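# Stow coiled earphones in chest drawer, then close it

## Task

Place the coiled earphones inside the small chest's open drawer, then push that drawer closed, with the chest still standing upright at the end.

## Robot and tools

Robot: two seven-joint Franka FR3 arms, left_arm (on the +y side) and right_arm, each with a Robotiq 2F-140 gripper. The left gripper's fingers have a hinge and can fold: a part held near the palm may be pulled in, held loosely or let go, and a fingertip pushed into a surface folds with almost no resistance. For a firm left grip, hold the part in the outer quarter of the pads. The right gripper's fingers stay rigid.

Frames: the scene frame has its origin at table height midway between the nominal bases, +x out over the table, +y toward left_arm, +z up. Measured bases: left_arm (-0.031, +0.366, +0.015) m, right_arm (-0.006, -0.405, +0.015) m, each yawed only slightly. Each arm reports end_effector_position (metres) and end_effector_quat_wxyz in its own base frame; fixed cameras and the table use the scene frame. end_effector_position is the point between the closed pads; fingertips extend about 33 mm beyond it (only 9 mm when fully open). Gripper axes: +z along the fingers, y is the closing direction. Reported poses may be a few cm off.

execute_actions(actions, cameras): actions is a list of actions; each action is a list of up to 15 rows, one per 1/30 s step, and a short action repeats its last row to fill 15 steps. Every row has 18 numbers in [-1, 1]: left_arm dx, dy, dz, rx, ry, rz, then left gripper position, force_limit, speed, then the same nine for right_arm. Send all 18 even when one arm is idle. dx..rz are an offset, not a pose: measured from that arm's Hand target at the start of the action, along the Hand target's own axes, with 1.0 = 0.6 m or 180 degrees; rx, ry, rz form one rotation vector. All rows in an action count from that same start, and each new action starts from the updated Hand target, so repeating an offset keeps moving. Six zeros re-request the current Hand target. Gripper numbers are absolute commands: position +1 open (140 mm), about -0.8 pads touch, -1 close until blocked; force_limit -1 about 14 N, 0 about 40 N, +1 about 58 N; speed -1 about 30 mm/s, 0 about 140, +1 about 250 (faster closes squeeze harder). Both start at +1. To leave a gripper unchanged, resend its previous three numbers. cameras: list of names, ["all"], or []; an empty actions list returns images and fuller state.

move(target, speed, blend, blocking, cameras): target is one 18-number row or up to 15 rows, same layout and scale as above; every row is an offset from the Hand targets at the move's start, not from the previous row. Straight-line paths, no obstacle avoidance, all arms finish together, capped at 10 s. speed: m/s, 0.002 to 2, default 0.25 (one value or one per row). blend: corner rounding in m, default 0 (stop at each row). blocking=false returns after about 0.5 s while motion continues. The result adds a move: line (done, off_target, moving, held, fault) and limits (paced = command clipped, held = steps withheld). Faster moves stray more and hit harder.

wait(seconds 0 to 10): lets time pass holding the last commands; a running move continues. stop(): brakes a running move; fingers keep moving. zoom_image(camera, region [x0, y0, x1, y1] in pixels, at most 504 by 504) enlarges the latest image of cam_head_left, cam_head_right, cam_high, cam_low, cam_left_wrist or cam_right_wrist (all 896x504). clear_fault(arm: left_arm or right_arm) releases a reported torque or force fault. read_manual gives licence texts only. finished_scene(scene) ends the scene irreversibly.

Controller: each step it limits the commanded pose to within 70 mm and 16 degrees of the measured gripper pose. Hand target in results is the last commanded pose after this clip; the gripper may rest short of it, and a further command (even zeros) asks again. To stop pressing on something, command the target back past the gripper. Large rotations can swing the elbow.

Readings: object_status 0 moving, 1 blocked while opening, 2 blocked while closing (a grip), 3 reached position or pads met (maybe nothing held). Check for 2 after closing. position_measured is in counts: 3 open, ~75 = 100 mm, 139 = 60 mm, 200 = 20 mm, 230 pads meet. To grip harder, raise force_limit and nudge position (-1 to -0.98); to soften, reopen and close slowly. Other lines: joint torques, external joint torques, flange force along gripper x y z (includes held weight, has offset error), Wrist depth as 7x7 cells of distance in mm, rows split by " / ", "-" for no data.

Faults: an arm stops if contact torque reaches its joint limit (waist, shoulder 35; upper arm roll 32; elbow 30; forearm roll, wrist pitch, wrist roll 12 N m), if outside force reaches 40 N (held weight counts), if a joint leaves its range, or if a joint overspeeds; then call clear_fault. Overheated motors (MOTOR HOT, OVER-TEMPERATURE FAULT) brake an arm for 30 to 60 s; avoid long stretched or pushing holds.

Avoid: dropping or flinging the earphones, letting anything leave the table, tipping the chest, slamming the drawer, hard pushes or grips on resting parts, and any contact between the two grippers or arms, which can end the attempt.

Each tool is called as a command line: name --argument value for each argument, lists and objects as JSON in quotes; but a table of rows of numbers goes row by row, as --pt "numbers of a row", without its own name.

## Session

execute_actions --actions '[]'

Scene clock: 0.00 s.
left_arm: end_effector_position=(+0.4707, -0.0148, +0.3737) position_measured=3 object_status=3 end_effector_quat_wxyz=(-0.172, -0.220, +0.906, +0.317) | right_arm: end_effector_position=(+0.3482, -0.5319, +0.0968) position_measured=3 object_status=3 end_effector_quat_wxyz=(+0.561, +0.548, -0.515, +0.346)
Joint positions: left_arm=[-0.207 0.32 -0.122 -1.335 0.435 1.018 0.867] | right_arm=[-0.617 0.565 0.08 -2.241 -1.869 1.77 0.968]
Joint velocities: within noise
Joint torques (N m): no reading
External joint torques (N m): no reading
Flange force (N): no reading
Wrist depth (mm): cam_left_wrist=[364 - - - - 2602 - / - 420 - - 2991 2924 - / - 424 - - 2576 2365 - / - 123 - - - 127 111 / - 114 - - 2098 - 96 / - 446 - - 2828 - 101 / - 440 - - 2082 1971 -] | cam_right_wrist=[1213 1306 1489 - - - - / - - 1768 1686 1859 - - / 1819 - - - - - 2315 / 1592 129 1915 2005 - - 1886 / - 120 1643 1781 2253 145 102 / - 1163 1340 1472 1664 1872 - / - 987 1137 1230 1376 1516 -]
Hand target: left_arm +0.4707, -0.0148, +0.3737; -0.172, -0.220, +0.906, +0.317 | right_arm +0.3482, -0.5319, +0.0968; +0.561, +0.548, -0.515, +0.346
Tool commands: left_gripper/position=+1.0 left_gripper/force_limit=+1.0 left_gripper/speed=+1.0 right_gripper/position=+1.0 right_gripper/force_limit=+1.0 right_gripper/speed=+1.0

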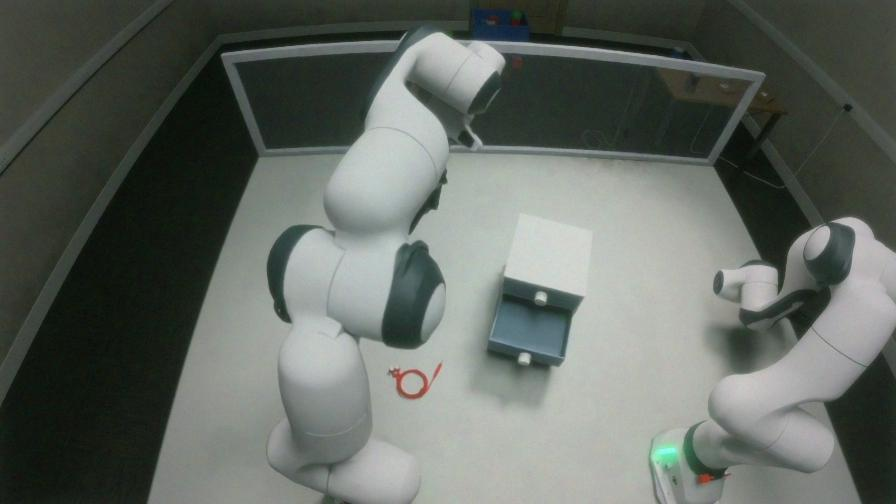

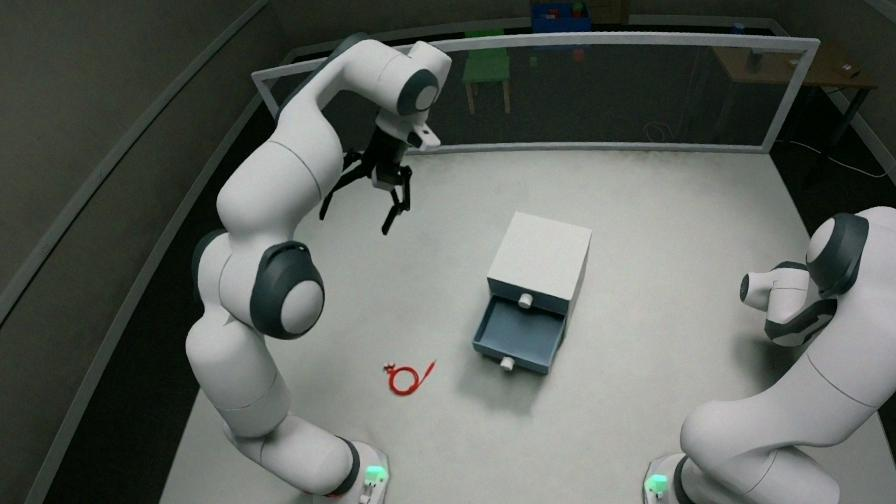

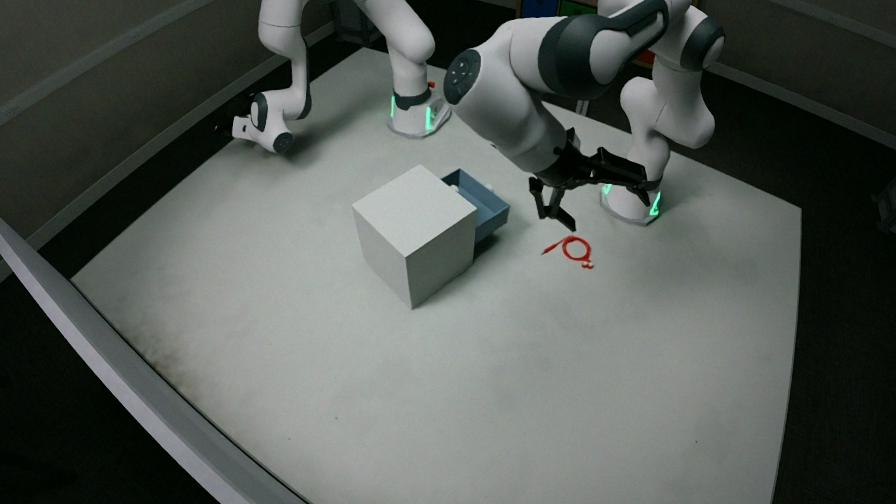

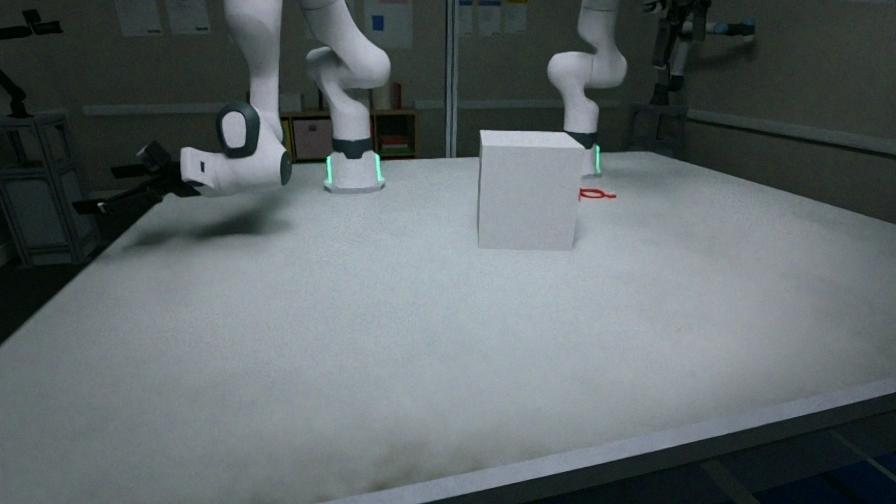

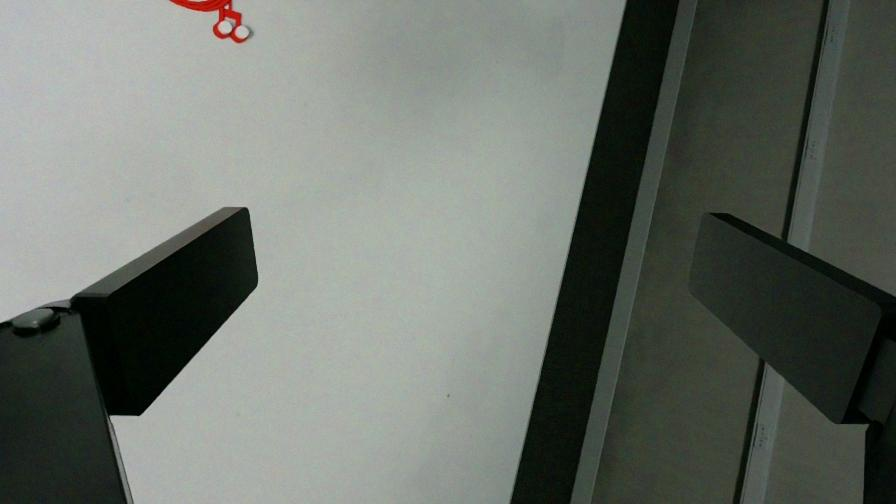

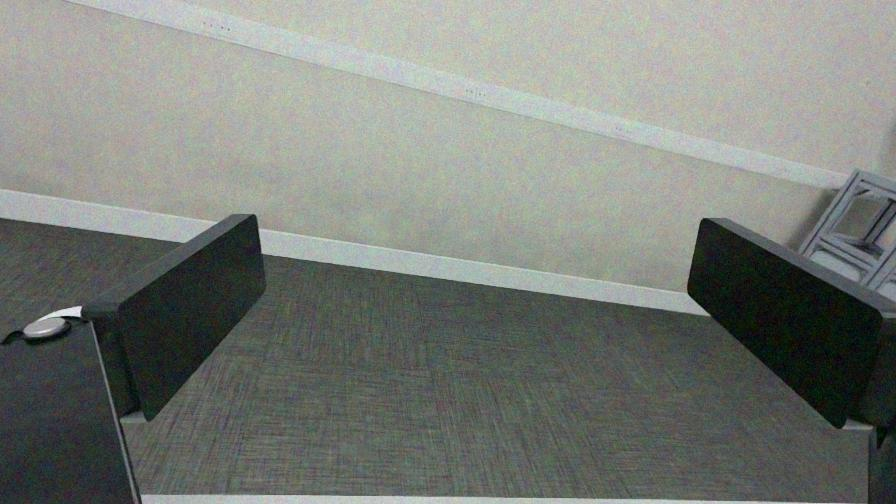

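move --target '[0.2807,-0.0813,0.2493,0.179,-0.0081,0.1777,1,1,1,0,0,0,0,0,0,1,1,1]' --speed 0.3 --cameras '["cam_left_wrist","cam_head_left","cam_head_right"]'

zoom_image --camera "cam_left_wrist" --region '[250, 50, 700, 450]'

Scene clock: 13.77 s.
left_arm: end_effector_position=(+0.2743, -0.0603, +0.2604) position_measured=3 object_status=3 end_effector_quat_wxyz=(-0.175, -0.005, +0.984, +0.001) | right_arm: end_effector_position=(+0.3482, -0.5319, +0.0968) position_measured=3 object_status=3 end_effector_quat_wxyz=(+0.561, +0.548, -0.515, +0.346)
Joint positions: left_arm=[-0.271 -0.512 0.099 -2.444 -0.018 1.588 1.372] | right_arm=[-0.617 0.565 0.08 -2.241 -1.869 1.77 0.968]
Joint velocities: left_arm=[0.001 -0.001 0 -0.001 0 0.002 0.007] | right_arm=[within noise]
Joint torques (N m): left_arm=[-0.46 -13.99 -1.19 23.1 0.79 1.53 0.37] | right_arm=[-0.92 -38.34 -0.73 15.04 -0.73 -1.97 0.03]
External joint torques (N m): left_arm=[-0.45 -0.77 0.5 -0.38 0.2 0.1 0.36] | right_arm=[-0.66 0.66 -0.74 1.49 -0.05 0.12 -0.02]
Flange force (N): left_arm=[2.5 1.7 1.8] | right_arm=[-1.7 -5.5 4.1]
Wrist depth (mm): cam_left_wrist=[- - 417 427 422 420 415 / - 407 418 - - - 412 / - 418 407 - - 416 - / - 116 - 410 - 127 420 / - 114 - - 414 136 96 / - 405 410 - 418 412 - / - 410 408 - - - -] | cam_right_wrist=[1516 1392 1732 - - - - / - - - - 1859 - - / - - - - - 2140 1915 / 1592 129 2214 2195 - 145 1872 / - 119 1632 1819 2087 145 102 / - 1163 1362 1354 1602 1793 - / - 1070 1137 1248 1354 1423 -]
Hand target: left_arm +0.2752, -0.0599, +0.2602; -0.173, +0.000, +0.985, +0.000 | right_arm +0.3482, -0.5319, +0.0968; +0.561, +0.548, -0.515, +0.346
Off the commanded pose: left_arm 0.001 m, 1 deg | right_arm 0.000 m, 0 deg.
move: done
Images, in order (width x height): cam_head_left 896x504, cam_head_right 896x504, cam_left_wrist 896x504.

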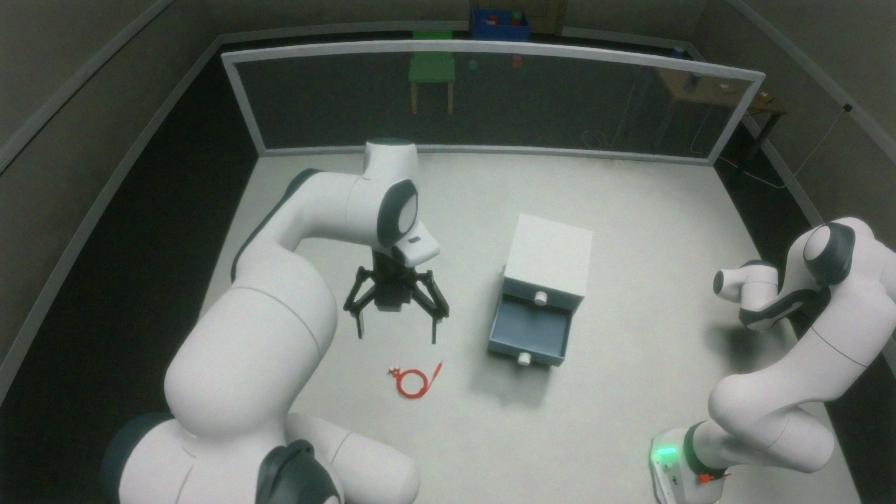

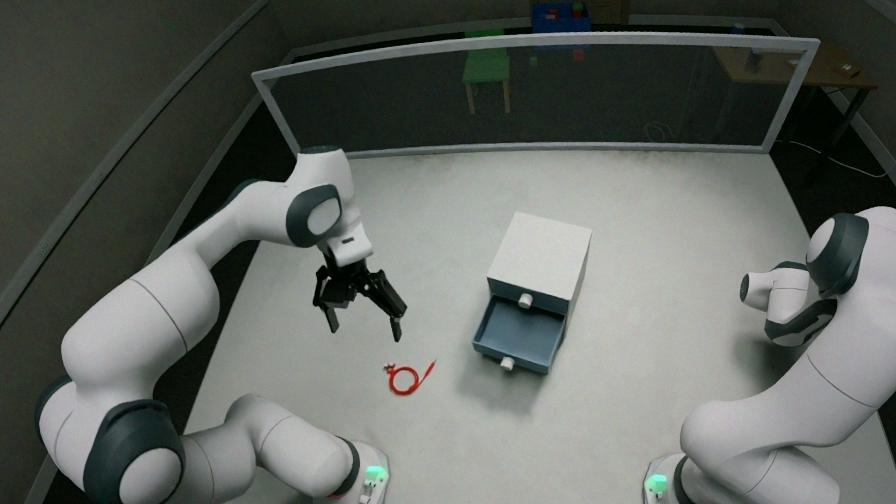

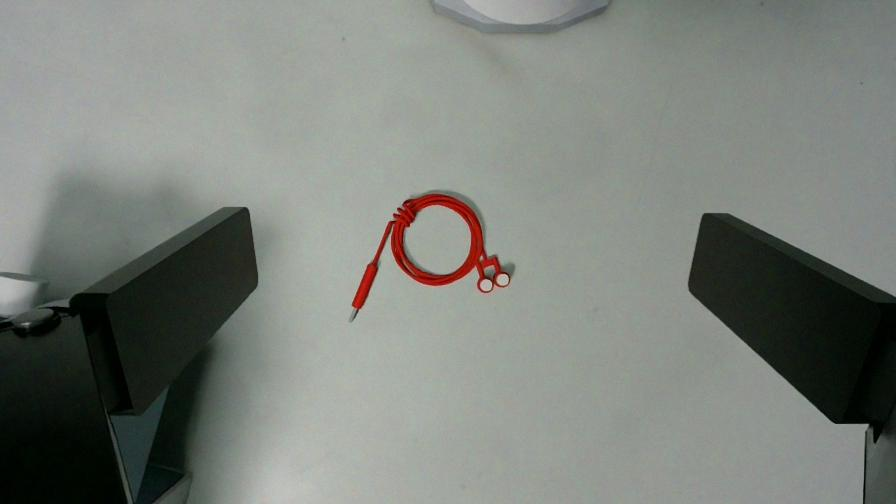

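Scaled by 1.120.

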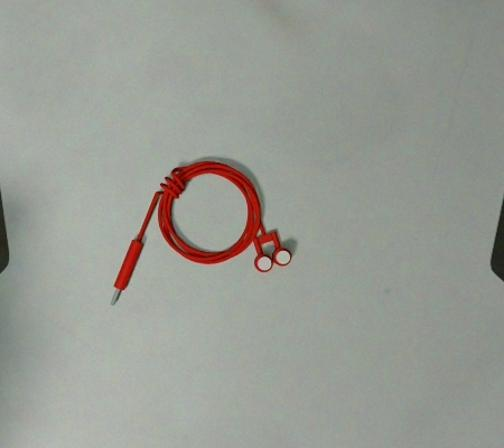

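move --target '[-0.0798,0.03,0.3262,0.0271,-0.011,-0.0788,-0.145,-1,0,0,0,0,0,0,0,1,1,1]' --speed 0.2 --cameras '["cam_left_wrist","cam_low"]'

zoom_image --camera "cam_low" --region '[540, 130, 660, 220]'

Scene clock: 29.13 s.
left_arm: end_effector_position=(+0.2524, -0.0413, +0.0604) position_measured=147 object_status=3 end_effector_quat_wxyz=(-0.156, -0.125, +0.980, -0.020) | right_arm: end_effector_position=(+0.3482, -0.5319, +0.0968) position_measured=3 object_status=3 end_effector_quat_wxyz=(+0.561, +0.548, -0.515, +0.346)
Joint positions: left_arm=[-0.191 -0.324 0.137 -2.859 -0.07 2.237 1.301] | right_arm=[-0.617 0.565 0.08 -2.241 -1.869 1.77 0.968]
Joint velocities: left_arm=[0 0 -0.001 -0.001 -0.001 0.003 -0.004] | right_arm=[within noise]
Joint torques (N m): left_arm=[0.02 -13.98 -1.46 18.15 -0.03 1.67 -0.02] | right_arm=[-0.88 -38.35 -0.71 15.04 -0.72 -1.98 0.03]
External joint torques (N m): left_arm=[0.01 0.78 -0.33 -0.39 -0.44 0.12 -0.03] | right_arm=[-0.95 0.66 -1.02 1.48 -0.03 0.08 -0.03]
Flange force (N): left_arm=[-2.0 -1.8 2.8] | right_arm=[-1.7 -5.3 4.6]
Wrist depth (mm): cam_left_wrist=[210 211 211 212 213 212 213 / 212 211 212 211 213 213 214 / 212 - 212 213 214 215 215 / 213 214 129 214 155 215 215 / - - 85 214 215 - 216 / - - - 216 - - - / - - - 216 217 - -] | cam_right_wrist=[- 1525 1507 - - - - / - - - 1781 1872 - - / - - - - 1974 2158 1859 / 1592 129 1974 2087 - - 1944 / - 120 1643 1832 2037 145 101 / - 1163 1347 1472 1675 1793 - / - 1057 1157 1242 1354 1543 -]
Hand target: left_arm +0.2534, -0.0417, +0.0599; -0.155, -0.129, +0.979, -0.020 | right_arm +0.3482, -0.5319, +0.0968; +0.561, +0.548, -0.515, +0.346
Off the commanded pose: left_arm 0.001 m, 0 deg | right_arm 0.000 m, 0 deg.
move: done
Images, in order (width x height): cam_low 896x504, cam_left_wrist 896x504.

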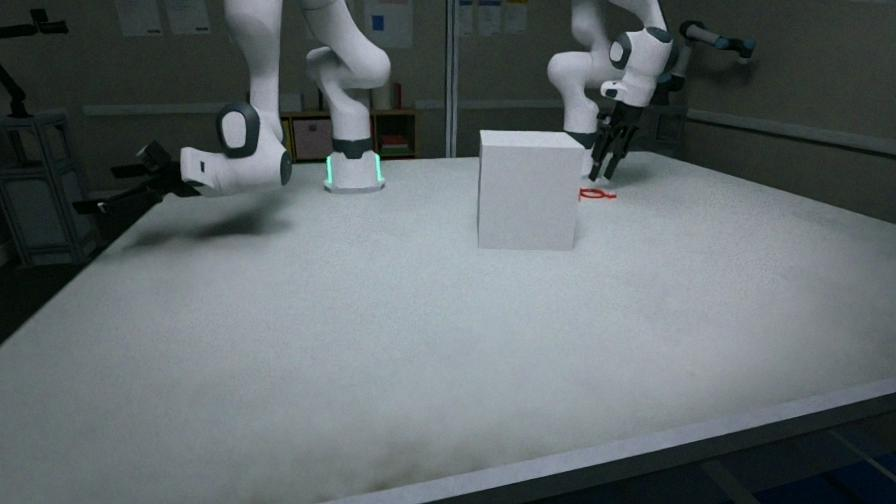

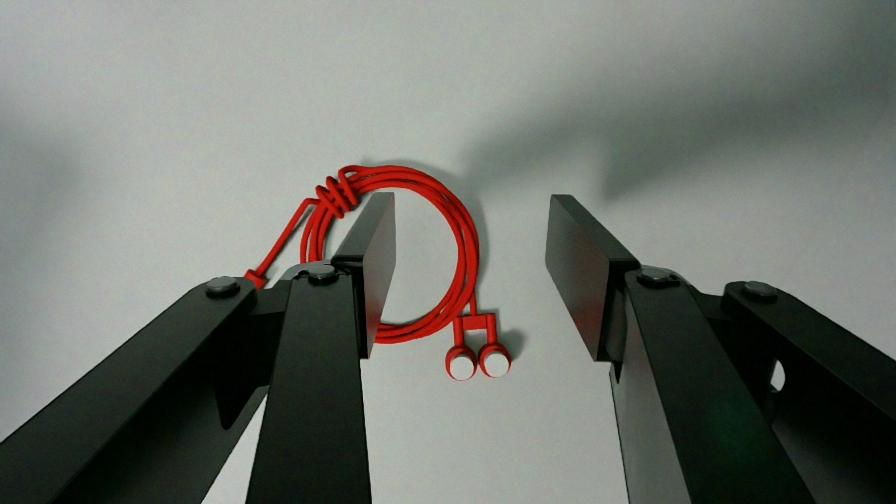

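Scaled by 4.200.

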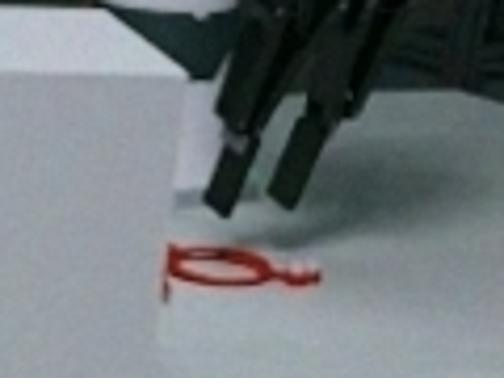

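move --target '[-0.0313,0,0.0318,0,0,0,-0.145,-1,0,0,0,0,0,0,0,1,1,1]' --speed 0.06 --cameras '["cam_left_wrist","cam_low"]'

zoom_image --camera "cam_low" --region '[560, 150, 640, 210]'

Scene clock: 33.50 s.
left_arm: end_effector_position=(+0.2631, -0.0382, +0.0361) position_measured=147 object_status=3 end_effector_quat_wxyz=(-0.157, -0.132, +0.979, -0.018) | right_arm: end_effector_position=(+0.3482, -0.5319, +0.0968) position_measured=3 object_status=3 end_effector_quat_wxyz=(+0.561, +0.548, -0.515, +0.346)
Joint positions: left_arm=[-0.198 -0.212 0.148 -2.837 -0.087 2.323 1.315] | right_arm=[-0.617 0.565 0.08 -2.241 -1.869 1.77 0.968]
Joint velocities: left_arm=[0 0 0 0.002 0 0.004 0.006] | right_arm=[within noise]
Joint torques (N m): left_arm=[-0.49 -16.41 -0.19 17.1 -0.05 1.61 0.33] | right_arm=[-0.91 -38.36 -0.73 15.01 -0.73 -1.97 0.05]
External joint torques (N m): left_arm=[-0.49 0.93 0.64 -0.11 -0.43 0.06 0.32] | right_arm=[-0.99 0.61 -1.05 1.51 -0.05 0.08 -0.01]
Flange force (N): left_arm=[-4.0 -1.1 3.2] | right_arm=[-1.6 -5.2 4.7]
Wrist depth (mm): cam_left_wrist=[186 187 187 188 188 190 190 / 187 187 187 189 189 190 190 / - 188 188 189 190 191 191 / 188 189 129 190 190 191 192 / - - 85 192 191 - 193 / - - - 191 192 - - / - - - 192 - - -] | cam_right_wrist=[- 1384 1384 1721 - - - / - - - 1455 1974 2253 - / 1622 - - - - 2274 2054 / 1632 129 1974 2021 - - 1929 / - 120 1675 2021 2140 135 102 / - 1184 1369 1431 1643 1793 - / - 1048 1102 1218 1340 1498 -]
Hand target: left_arm +0.2649, -0.0386, +0.0360; -0.155, -0.129, +0.979, -0.020 | right_arm +0.3482, -0.5319, +0.0968; +0.561, +0.548, -0.515, +0.346
Off the commanded pose: left_arm 0.002 m, 0 deg | right_arm 0.000 m, 0 deg.
move: done
Images, in order (width x height): cam_low 896x504, cam_left_wrist 896x504.

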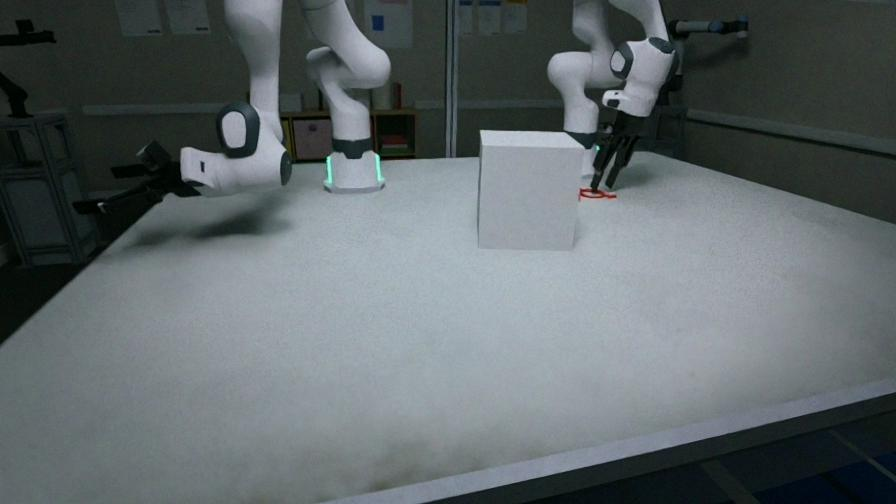

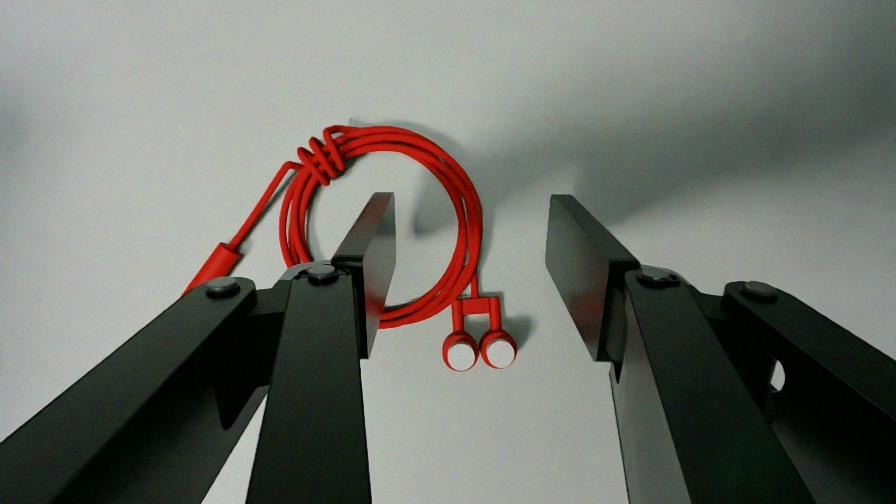

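Scaled by 6.300.

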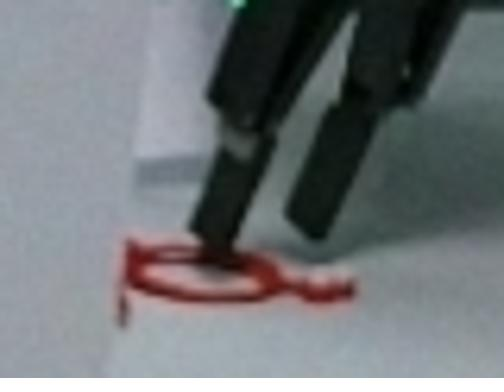

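move --target '[-0.0046,0,0.0143,0,0,0,-0.145,-1,0,0,0,0,0,0,0,1,1,1]' --speed 0.04 --cameras '["cam_left_wrist","cam_low"]'

zoom_image --camera "cam_low" --region '[560, 150, 640, 210]'

zoom_image --camera "cam_left_wrist" --region '[250, 80, 650, 400]'

Scene clock: 37.63 s.
left_arm: end_effector_position=(+0.2647, -0.0383, +0.0278) position_measured=147 object_status=3 end_effector_quat_wxyz=(-0.155, -0.132, +0.979, -0.019) | right_arm: end_effector_position=(+0.3482, -0.5319, +0.0968) position_measured=3 object_status=3 end_effector_quat_wxyz=(+0.561, +0.548, -0.515, +0.346)
Joint positions: left_arm=[-0.202 -0.181 0.15 -2.837 -0.096 2.355 1.324] | right_arm=[-0.617 0.565 0.08 -2.241 -1.869 1.77 0.968]
Joint velocities: left_arm=[0 -0.001 0 0.001 -0.002 0.005 0.002] | right_arm=[within noise]
Joint torques (N m): left_arm=[-0.44 -17.01 -0.16 16.1 -0.08 1.67 0.3] | right_arm=[-0.9 -38.39 -0.73 15.06 -0.72 -1.97 0.03]
External joint torques (N m): left_arm=[-0.43 0.93 0.57 -0.65 -0.44 0.12 0.29] | right_arm=[-0.81 0.57 -0.9 1.5 -0.03 0.09 -0.02]
Flange force (N): left_arm=[-2.4 -0.6 4.2] | right_arm=[-1.5 -5.2 4.3]
Wrist depth (mm): cam_left_wrist=[178 178 179 181 180 181 181 / 179 179 180 180 181 181 182 / 179 180 180 182 181 182 182 / 180 180 123 182 181 183 183 / - - - 182 - - 184 / - - - 183 183 - - / - - - 184 184 - -] | cam_right_wrist=[- 1622 1582 - - - - / - - - 1768 1612 - 2054 / 1686 - - 1819 - 1944 1819 / 1654 129 1989 2625 - 145 1886 / - 120 1612 1859 2140 145 102 / - 1163 1326 1369 1664 1819 - / - 1061 1157 1242 1347 1525 -]
Hand target: left_arm +0.2649, -0.0386, +0.0270; -0.155, -0.129, +0.979, -0.020 | right_arm +0.3482, -0.5319, +0.0968; +0.561, +0.548, -0.515, +0.346
Off the commanded pose: left_arm 0.001 m, 0 deg | right_arm 0.000 m, 0 deg.
move: done
Images, in order (width x height): cam_low 896x504, cam_left_wrist 896x504.

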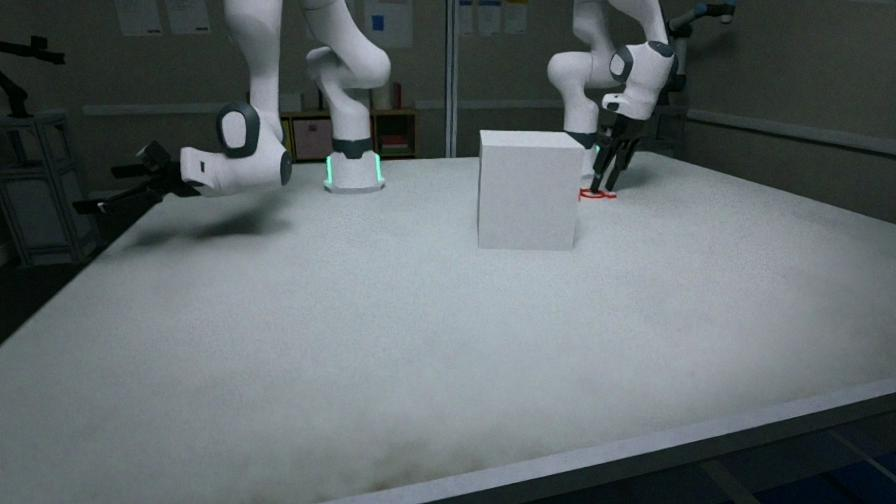

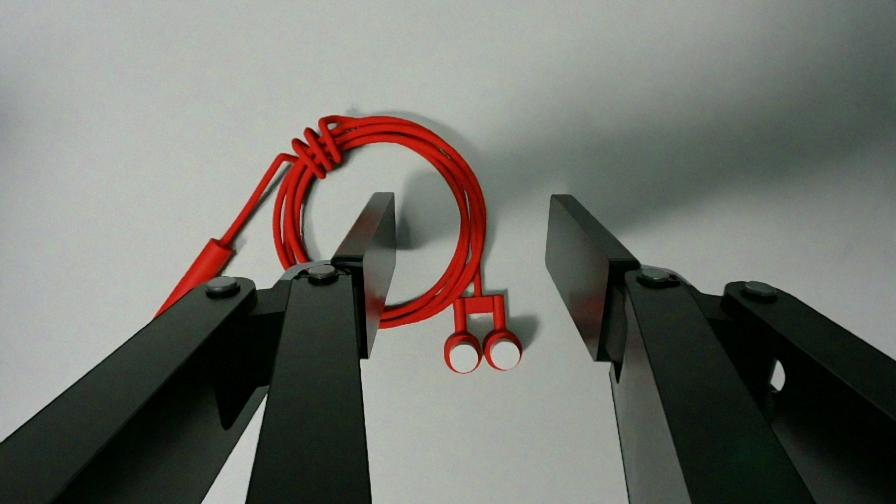

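Scaled by 6.300.

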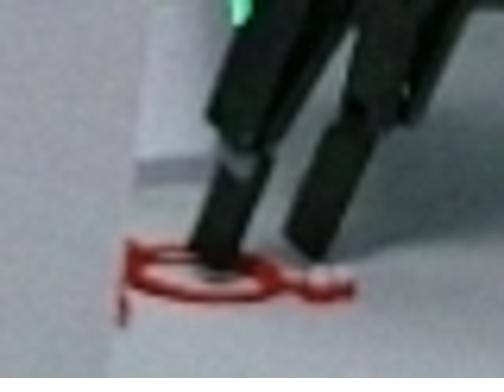

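Scaled by 1.260.

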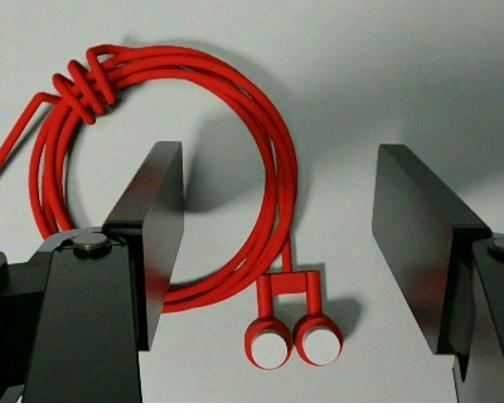

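move --pt "-0.0006 0 0.0019 0 0 0 -0.145 -1 0 0 0 0 0 0 0 1 1 1" --pt "-0.0006 0 0.0019 0 0 0 -1 -1 -1 0 0 0 0 0 0 1 1 1" --speed 0.04 --cameras '["cam_left_wrist","cam_low"]'

zoom_image --camera "cam_low" --region '[560, 150, 640, 210]'

zoom_image --camera "cam_left_wrist" --region '[250, 80, 650, 400]'

Scene clock: 44.20 s.
left_arm: end_effector_position=(+0.2651, -0.0383, +0.0266) position_measured=227 object_status=0 end_effector_quat_wxyz=(-0.155, -0.131, +0.979, -0.019) | right_arm: end_effector_position=(+0.3482, -0.5319, +0.0968) position_measured=3 object_status=3 end_effector_quat_wxyz=(+0.561, +0.548, -0.515, +0.346)
Joint positions: left_arm=[-0.202 -0.177 0.15 -2.837 -0.098 2.36 1.326] | right_arm=[-0.617 0.565 0.08 -2.241 -1.869 1.77 0.968]
Joint torques (N m): left_arm=[-0.42 -17.05 -0.28 15.8 -0.08 1.62 0.41] | right_arm=[-0.97 -38.37 -0.71 15.04 -0.73 -1.97 0.02]
External joint torques (N m): left_arm=[-0.44 0.95 0.4 -0.83 -0.43 0.07 0.4] | right_arm=[-0.94 0.79 -0.95 1.39 -0.03 0.1 -0.03]
Flange force (N): left_arm=[-2.0 -0.5 4.4] | right_arm=[-1.9 -5.3 4.6]
Wrist depth (mm): cam_left_wrist=[177 177 178 179 179 179 180 / 177 178 178 179 180 180 181 / 178 179 179 179 180 181 181 / 179 179 180 130 181 181 182 / 180 180 - - - 182 183 / - - - - - - 183 / - - - - - - -] | cam_right_wrist=[- - 1423 - - - - / - - - 1612 1929 - - / - 1664 - - 1959 1959 1944 / 1582 129 1886 2037 - - 1872 / - 120 1592 1806 2105 136 102 / - 1147 1313 1439 1675 1768 - / - 1039 1147 1242 1362 1480 -]
Hand target: left_arm +0.2649, -0.0386, +0.0258; -0.155, -0.129, +0.979, -0.020 | right_arm +0.3482, -0.5319, +0.0968; +0.561, +0.548, -0.515, +0.346
Off the commanded pose: left_arm 0.001 m, 0 deg | right_arm 0.000 m, 0 deg.
move: done
Images, in order (width x height): cam_low 896x504, cam_left_wrist 896x504.

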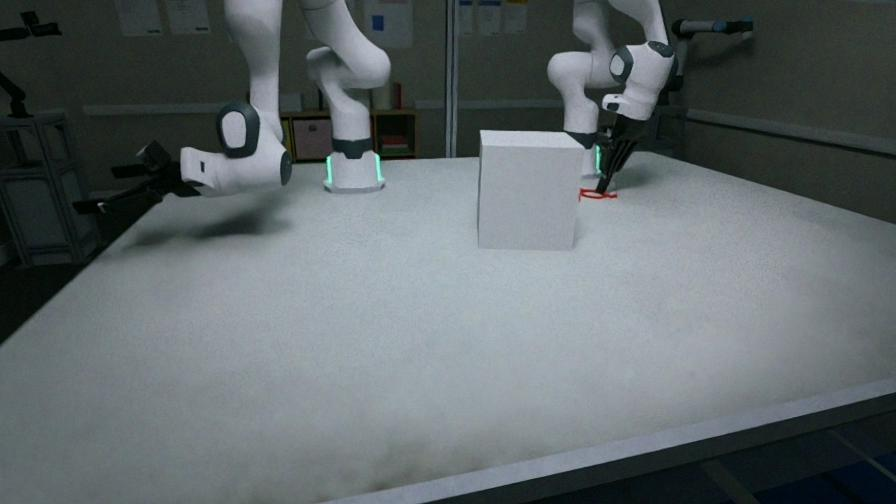

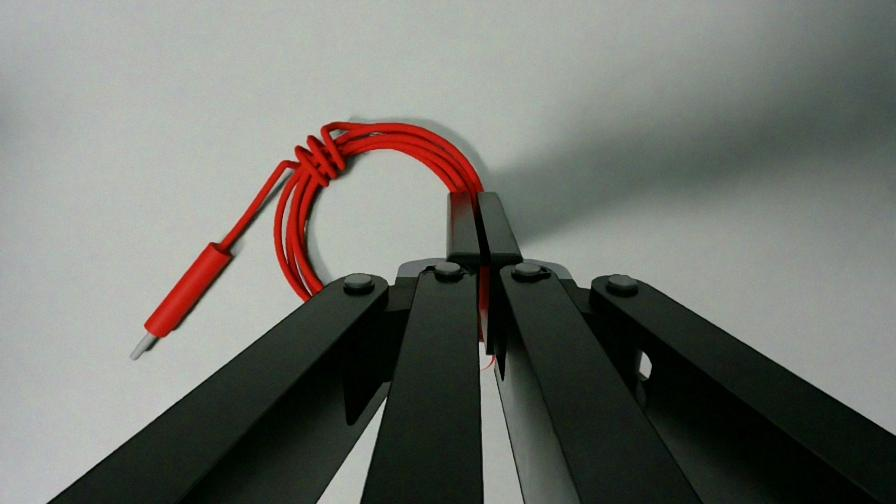

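Scaled by 6.300.

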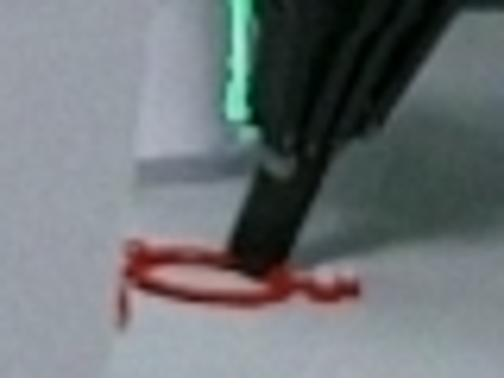

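Scaled by 1.260.

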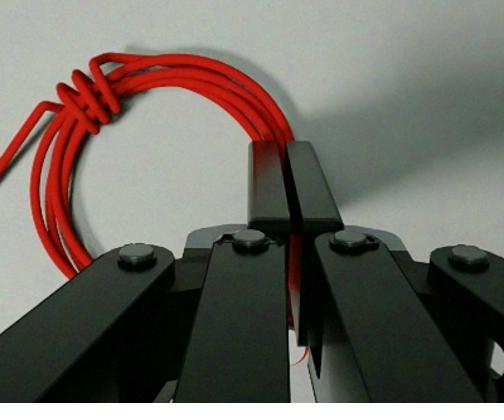

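wait --seconds 0.6

Scene clock: 45.27 s.
left_arm: end_effector_position=(+0.2651, -0.0383, +0.0266) position_measured=227 object_status=2 end_effector_quat_wxyz=(-0.155, -0.131, +0.979, -0.019) | right_arm: end_effector_position=(+0.3482, -0.5319, +0.0968) position_measured=3 object_status=3 end_effector_quat_wxyz=(+0.561, +0.548, -0.515, +0.346)
Joint positions: left_arm=[-0.202 -0.177 0.15 -2.837 -0.098 2.36 1.326] | right_arm=[-0.617 0.565 0.08 -2.241 -1.869 1.77 0.968]
Joint torques (N m): left_arm=[-0.45 -17.11 -0.26 15.86 -0.07 1.63 0.37] | right_arm=[-0.93 -38.38 -0.72 15.04 -0.74 -1.97 0.02]
External joint torques (N m): left_arm=[-0.46 0.95 0.43 -0.83 -0.43 0.07 0.36] | right_arm=[-0.87 0.48 -0.92 1.57 -0.05 0.09 -0.03]
Flange force (N): left_arm=[-1.9 -0.5 4.4] | right_arm=[-1.3 -5.2 4.5]
Wrist depth (mm): cam_left_wrist=[177 177 178 178 179 179 180 / 177 178 178 179 180 180 180 / 178 178 179 179 180 181 181 / 179 179 180 130 180 182 182 / 180 180 - - - 182 184 / - - - - - - 183 / - - - - - - -] | cam_right_wrist=[- 1447 1756 - - - - / - 1781 - 1793 - - - / - - - - - - 1806 / 1675 129 2037 2037 - - 1900 / - 120 1686 1793 2005 135 102 / - 1179 1319 1480 1675 - - / - 1065 1117 1190 1354 1455 -]
Hand target: left_arm +0.2649, -0.0386, +0.0258; -0.155, -0.129, +0.979, -0.020 | right_arm +0.3482, -0.5319, +0.0968; +0.561, +0.548, -0.515, +0.346
Tool commands: left_gripper/position=-1.0 left_gripper/force_limit=-1.0 left_gripper/speed=-1.0 right_gripper/position=+1.0 right_gripper/force_limit=+1.0 right_gripper/speed=+1.0
Off the commanded pose: left_arm 0.001 m, 0 deg | right_arm 0.000 m, 0 deg.
wait: 0.60 s; at rest from the start

move --target '[0.0309,0,-0.0951,0,0,0,-1,-1,-1,0,0,0,0,0,0,1,1,1]' --speed 0.06 --cameras '["cam_left_wrist","cam_low"]'

zoom_image --camera "cam_low" --region '[540, 120, 660, 210]'

Scene clock: 48.33 s.
left_arm: end_effector_position=(+0.2651, -0.0391, +0.0849) position_measured=227 object_status=2 end_effector_quat_wxyz=(-0.154, -0.126, +0.980, -0.021) | right_arm: end_effector_position=(+0.3482, -0.5319, +0.0968) position_measured=3 object_status=3 end_effector_quat_wxyz=(+0.561, +0.548, -0.515, +0.346)
Joint positions: left_arm=[-0.177 -0.356 0.133 -2.806 -0.062 2.155 1.298] | right_arm=[-0.617 0.565 0.08 -2.241 -1.869 1.77 0.968]
Joint velocities: left_arm=[0.001 0 0 0 0 -0.005 -0.001] | right_arm=[within noise]
Joint torques (N m): left_arm=[0.44 -15.38 -1.55 19.5 0.49 1.27 -0.08] | right_arm=[-0.91 -38.35 -0.76 15.06 -0.72 -1.97 0.01]
External joint torques (N m): left_arm=[0.44 -0.54 -0.3 -0.26 0.06 -0.29 -0.09] | right_arm=[-0.82 0.76 -0.92 1.45 -0.03 0.1 -0.05]
Flange force (N): left_arm=[3.3 1.2 -1.5] | right_arm=[-1.8 -5.5 4.5]
Wrist depth (mm): cam_left_wrist=[234 235 234 236 236 236 235 / 234 236 237 237 235 - 238 / 236 236 237 238 238 238 240 / 237 237 239 130 238 238 240 / 238 238 - - - 240 240 / - - - - - - 242 / - - - - - - -] | cam_right_wrist=[- 1664 1516 - - - - / - - - - 2234 2158 - / 1944 - - - - - 1929 / 1612 129 1793 - - - 1859 / - 120 1582 1768 2158 145 102 / - 1173 1319 1507 1632 1756 - / - 1031 1163 1254 1347 1463 -]
Hand target: left_arm +0.2649, -0.0387, +0.0858; -0.155, -0.129, +0.979, -0.020 | right_arm +0.3482, -0.5319, +0.0968; +0.561, +0.548, -0.515, +0.346
Off the commanded pose: left_arm 0.001 m, 0 deg | right_arm 0.000 m, 0 deg.
move: done
Images, in order (width x height): cam_low 896x504, cam_left_wrist 896x504.

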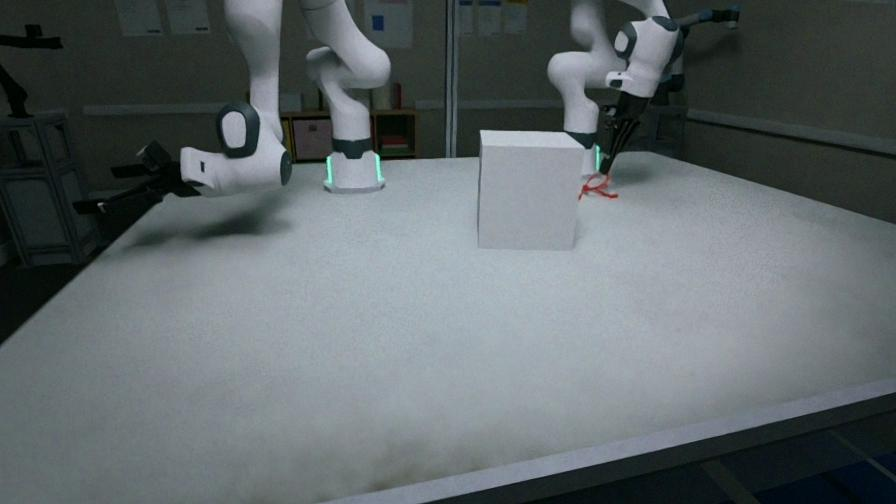

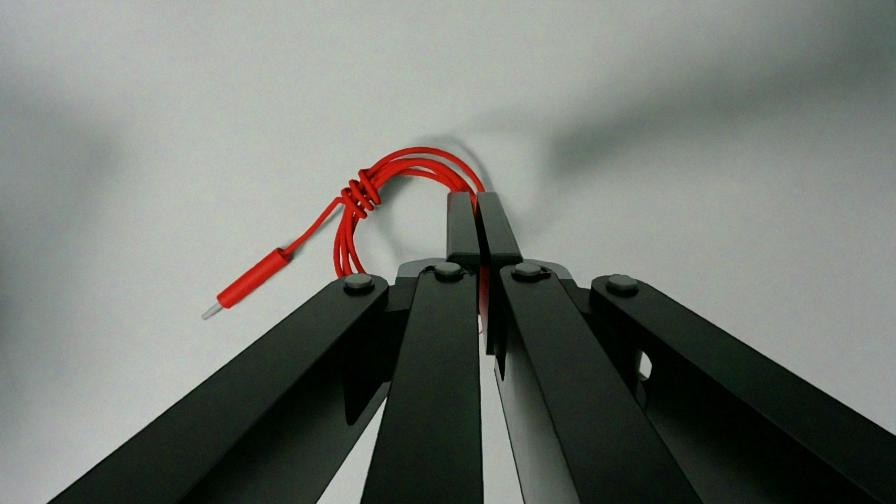

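Scaled by 4.200.

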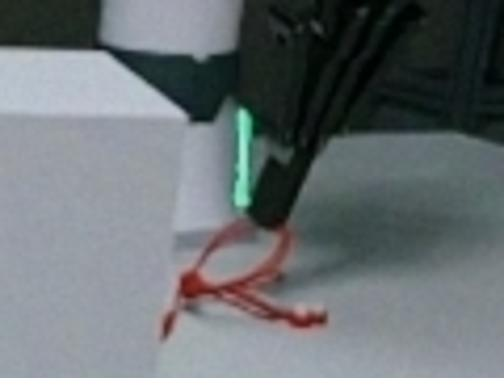

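move --pt "0.0588 0 -0.181 0 0 0 -1 -1 -1 0 0 0 0 0 0 1 1 1" --pt "0.2548 -0.3457 -0.3452 -0.0197 -0.0986 0.1245 -1 -1 -1 0 0 0 0 0 0 1 1 1" --speed '[0.1,0.2]' --blend 0.04 --cameras '["cam_left_wrist","cam_head_left","cam_head_right","cam_low"]'

zoom_image --camera "cam_head_right" --region '[380, 200, 620, 400]'

Scene clock: 58.90 s.
left_arm: end_effector_position=(+0.2406, -0.2601, +0.3299) position_measured=227 object_status=2 end_effector_quat_wxyz=(+0.002, +0.071, +0.997, +0.000) | right_arm: end_effector_position=(+0.3482, -0.5319, +0.0968) position_measured=3 object_status=3 end_effector_quat_wxyz=(+0.561, +0.548, -0.515, +0.346)
Joint positions: left_arm=[-0.385 -0.701 -0.331 -2.395 -0.211 1.722 1.102] | right_arm=[-0.617 0.565 0.08 -2.241 -1.869 1.77 0.968]
Joint velocities: left_arm=[0.001 0 0.001 -0.001 0 0 -0.005] | right_arm=[within noise]
Joint torques (N m): left_arm=[0.47 -6.91 4.93 24.44 0.36 2.2 -0.04] | right_arm=[-0.91 -38.38 -0.74 15.06 -0.73 -1.98 0.04]
External joint torques (N m): left_arm=[0.49 0.21 -0.39 0.51 -0.41 -0.26 -0.04] | right_arm=[-0.94 0.58 -1.02 1.53 -0.04 0.08 -0.02]
Flange force (N): left_arm=[-1.2 -1.9 -1.8] | right_arm=[-1.5 -5.2 4.6]
Wrist depth (mm): cam_left_wrist=[- - 434 444 427 - 441 / - - 442 - - - - / 486 - 483 160 - - 486 / - - 402 114 - 524 498 / - - - - - 528 543 / - - - - - - - / - - - - - - -] | cam_right_wrist=[- 1463 1423 - 1806 - - / - - - 1845 1845 - - / 1709 - - - - 2274 2176 / 1612 129 1900 1974 - - 1929 / - 120 1622 1886 1929 135 102 / - 1173 1340 1480 1654 - - / - 1084 1163 1218 1333 1480 -]
Hand target: left_arm +0.2397, -0.2603, +0.3298; +0.000, +0.066, +0.998, +0.000 | right_arm +0.3482, -0.5319, +0.0968; +0.561, +0.548, -0.515, +0.346
Off the commanded pose: left_arm 0.001 m, 1 deg | right_arm 0.000 m, 0 deg.
move: done
Images, in order (width x height): cam_head_left 896x504, cam_head_right 896x504, cam_low 896x504, cam_left_wrist 896x504.

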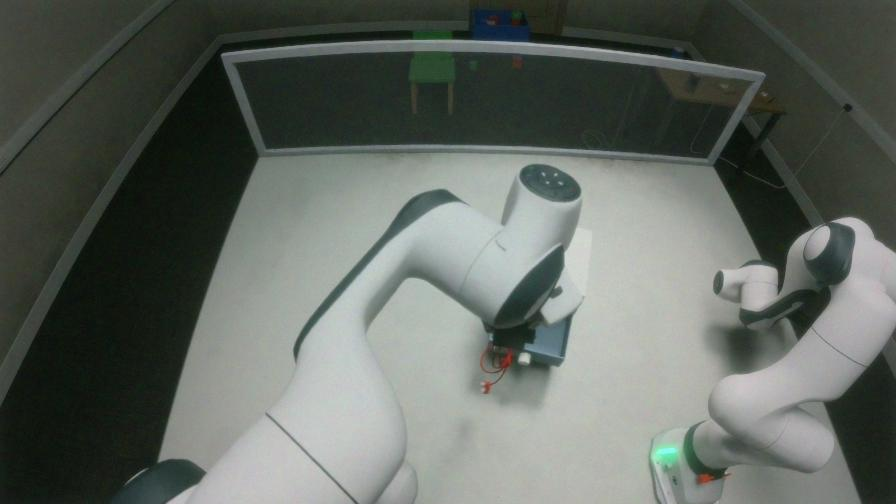

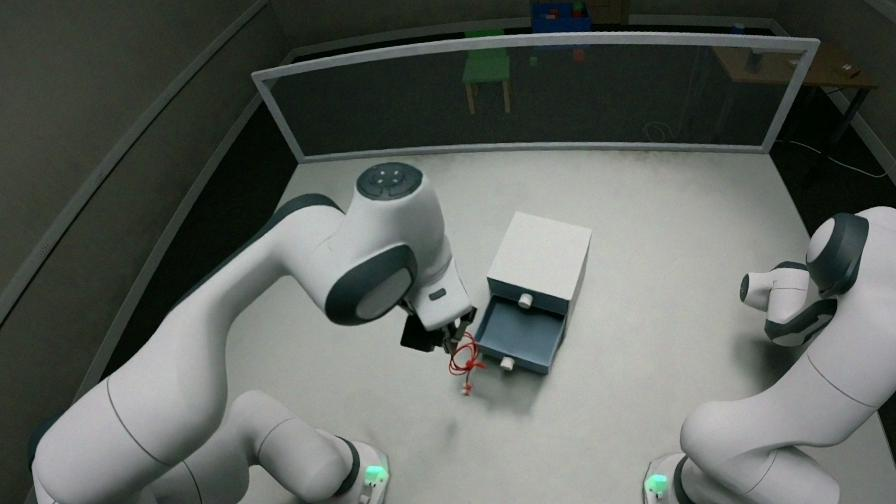

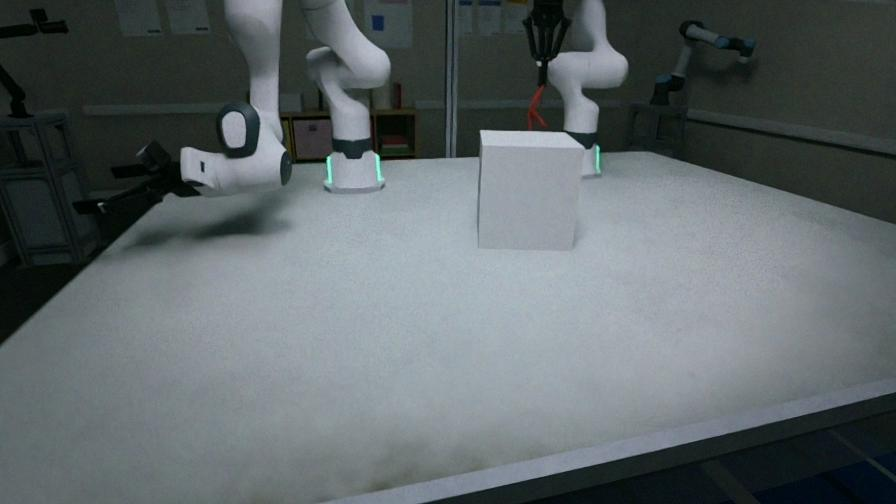

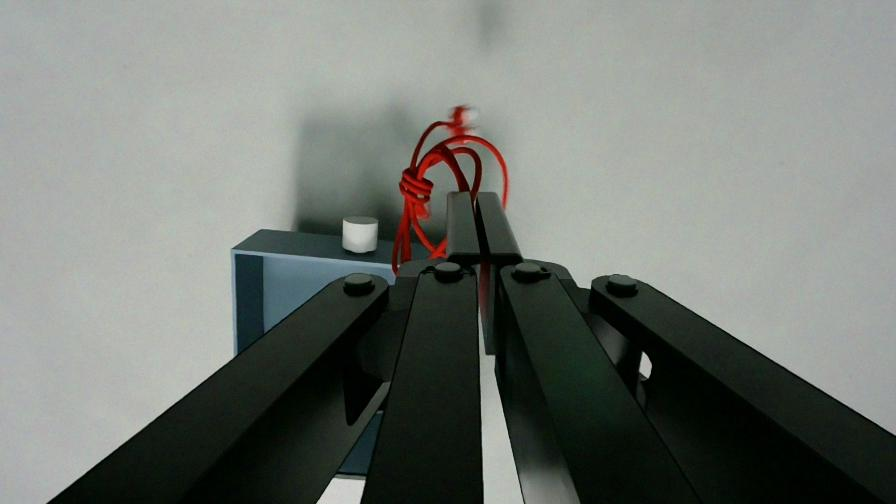

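Scaled by 2.100.

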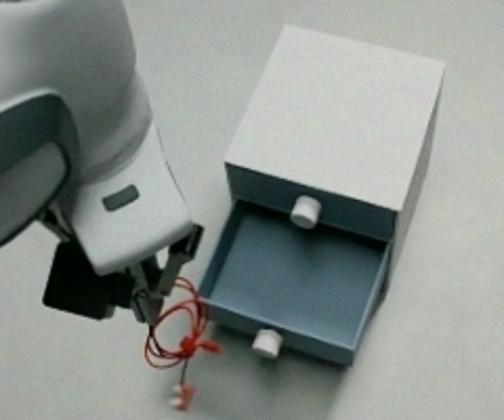

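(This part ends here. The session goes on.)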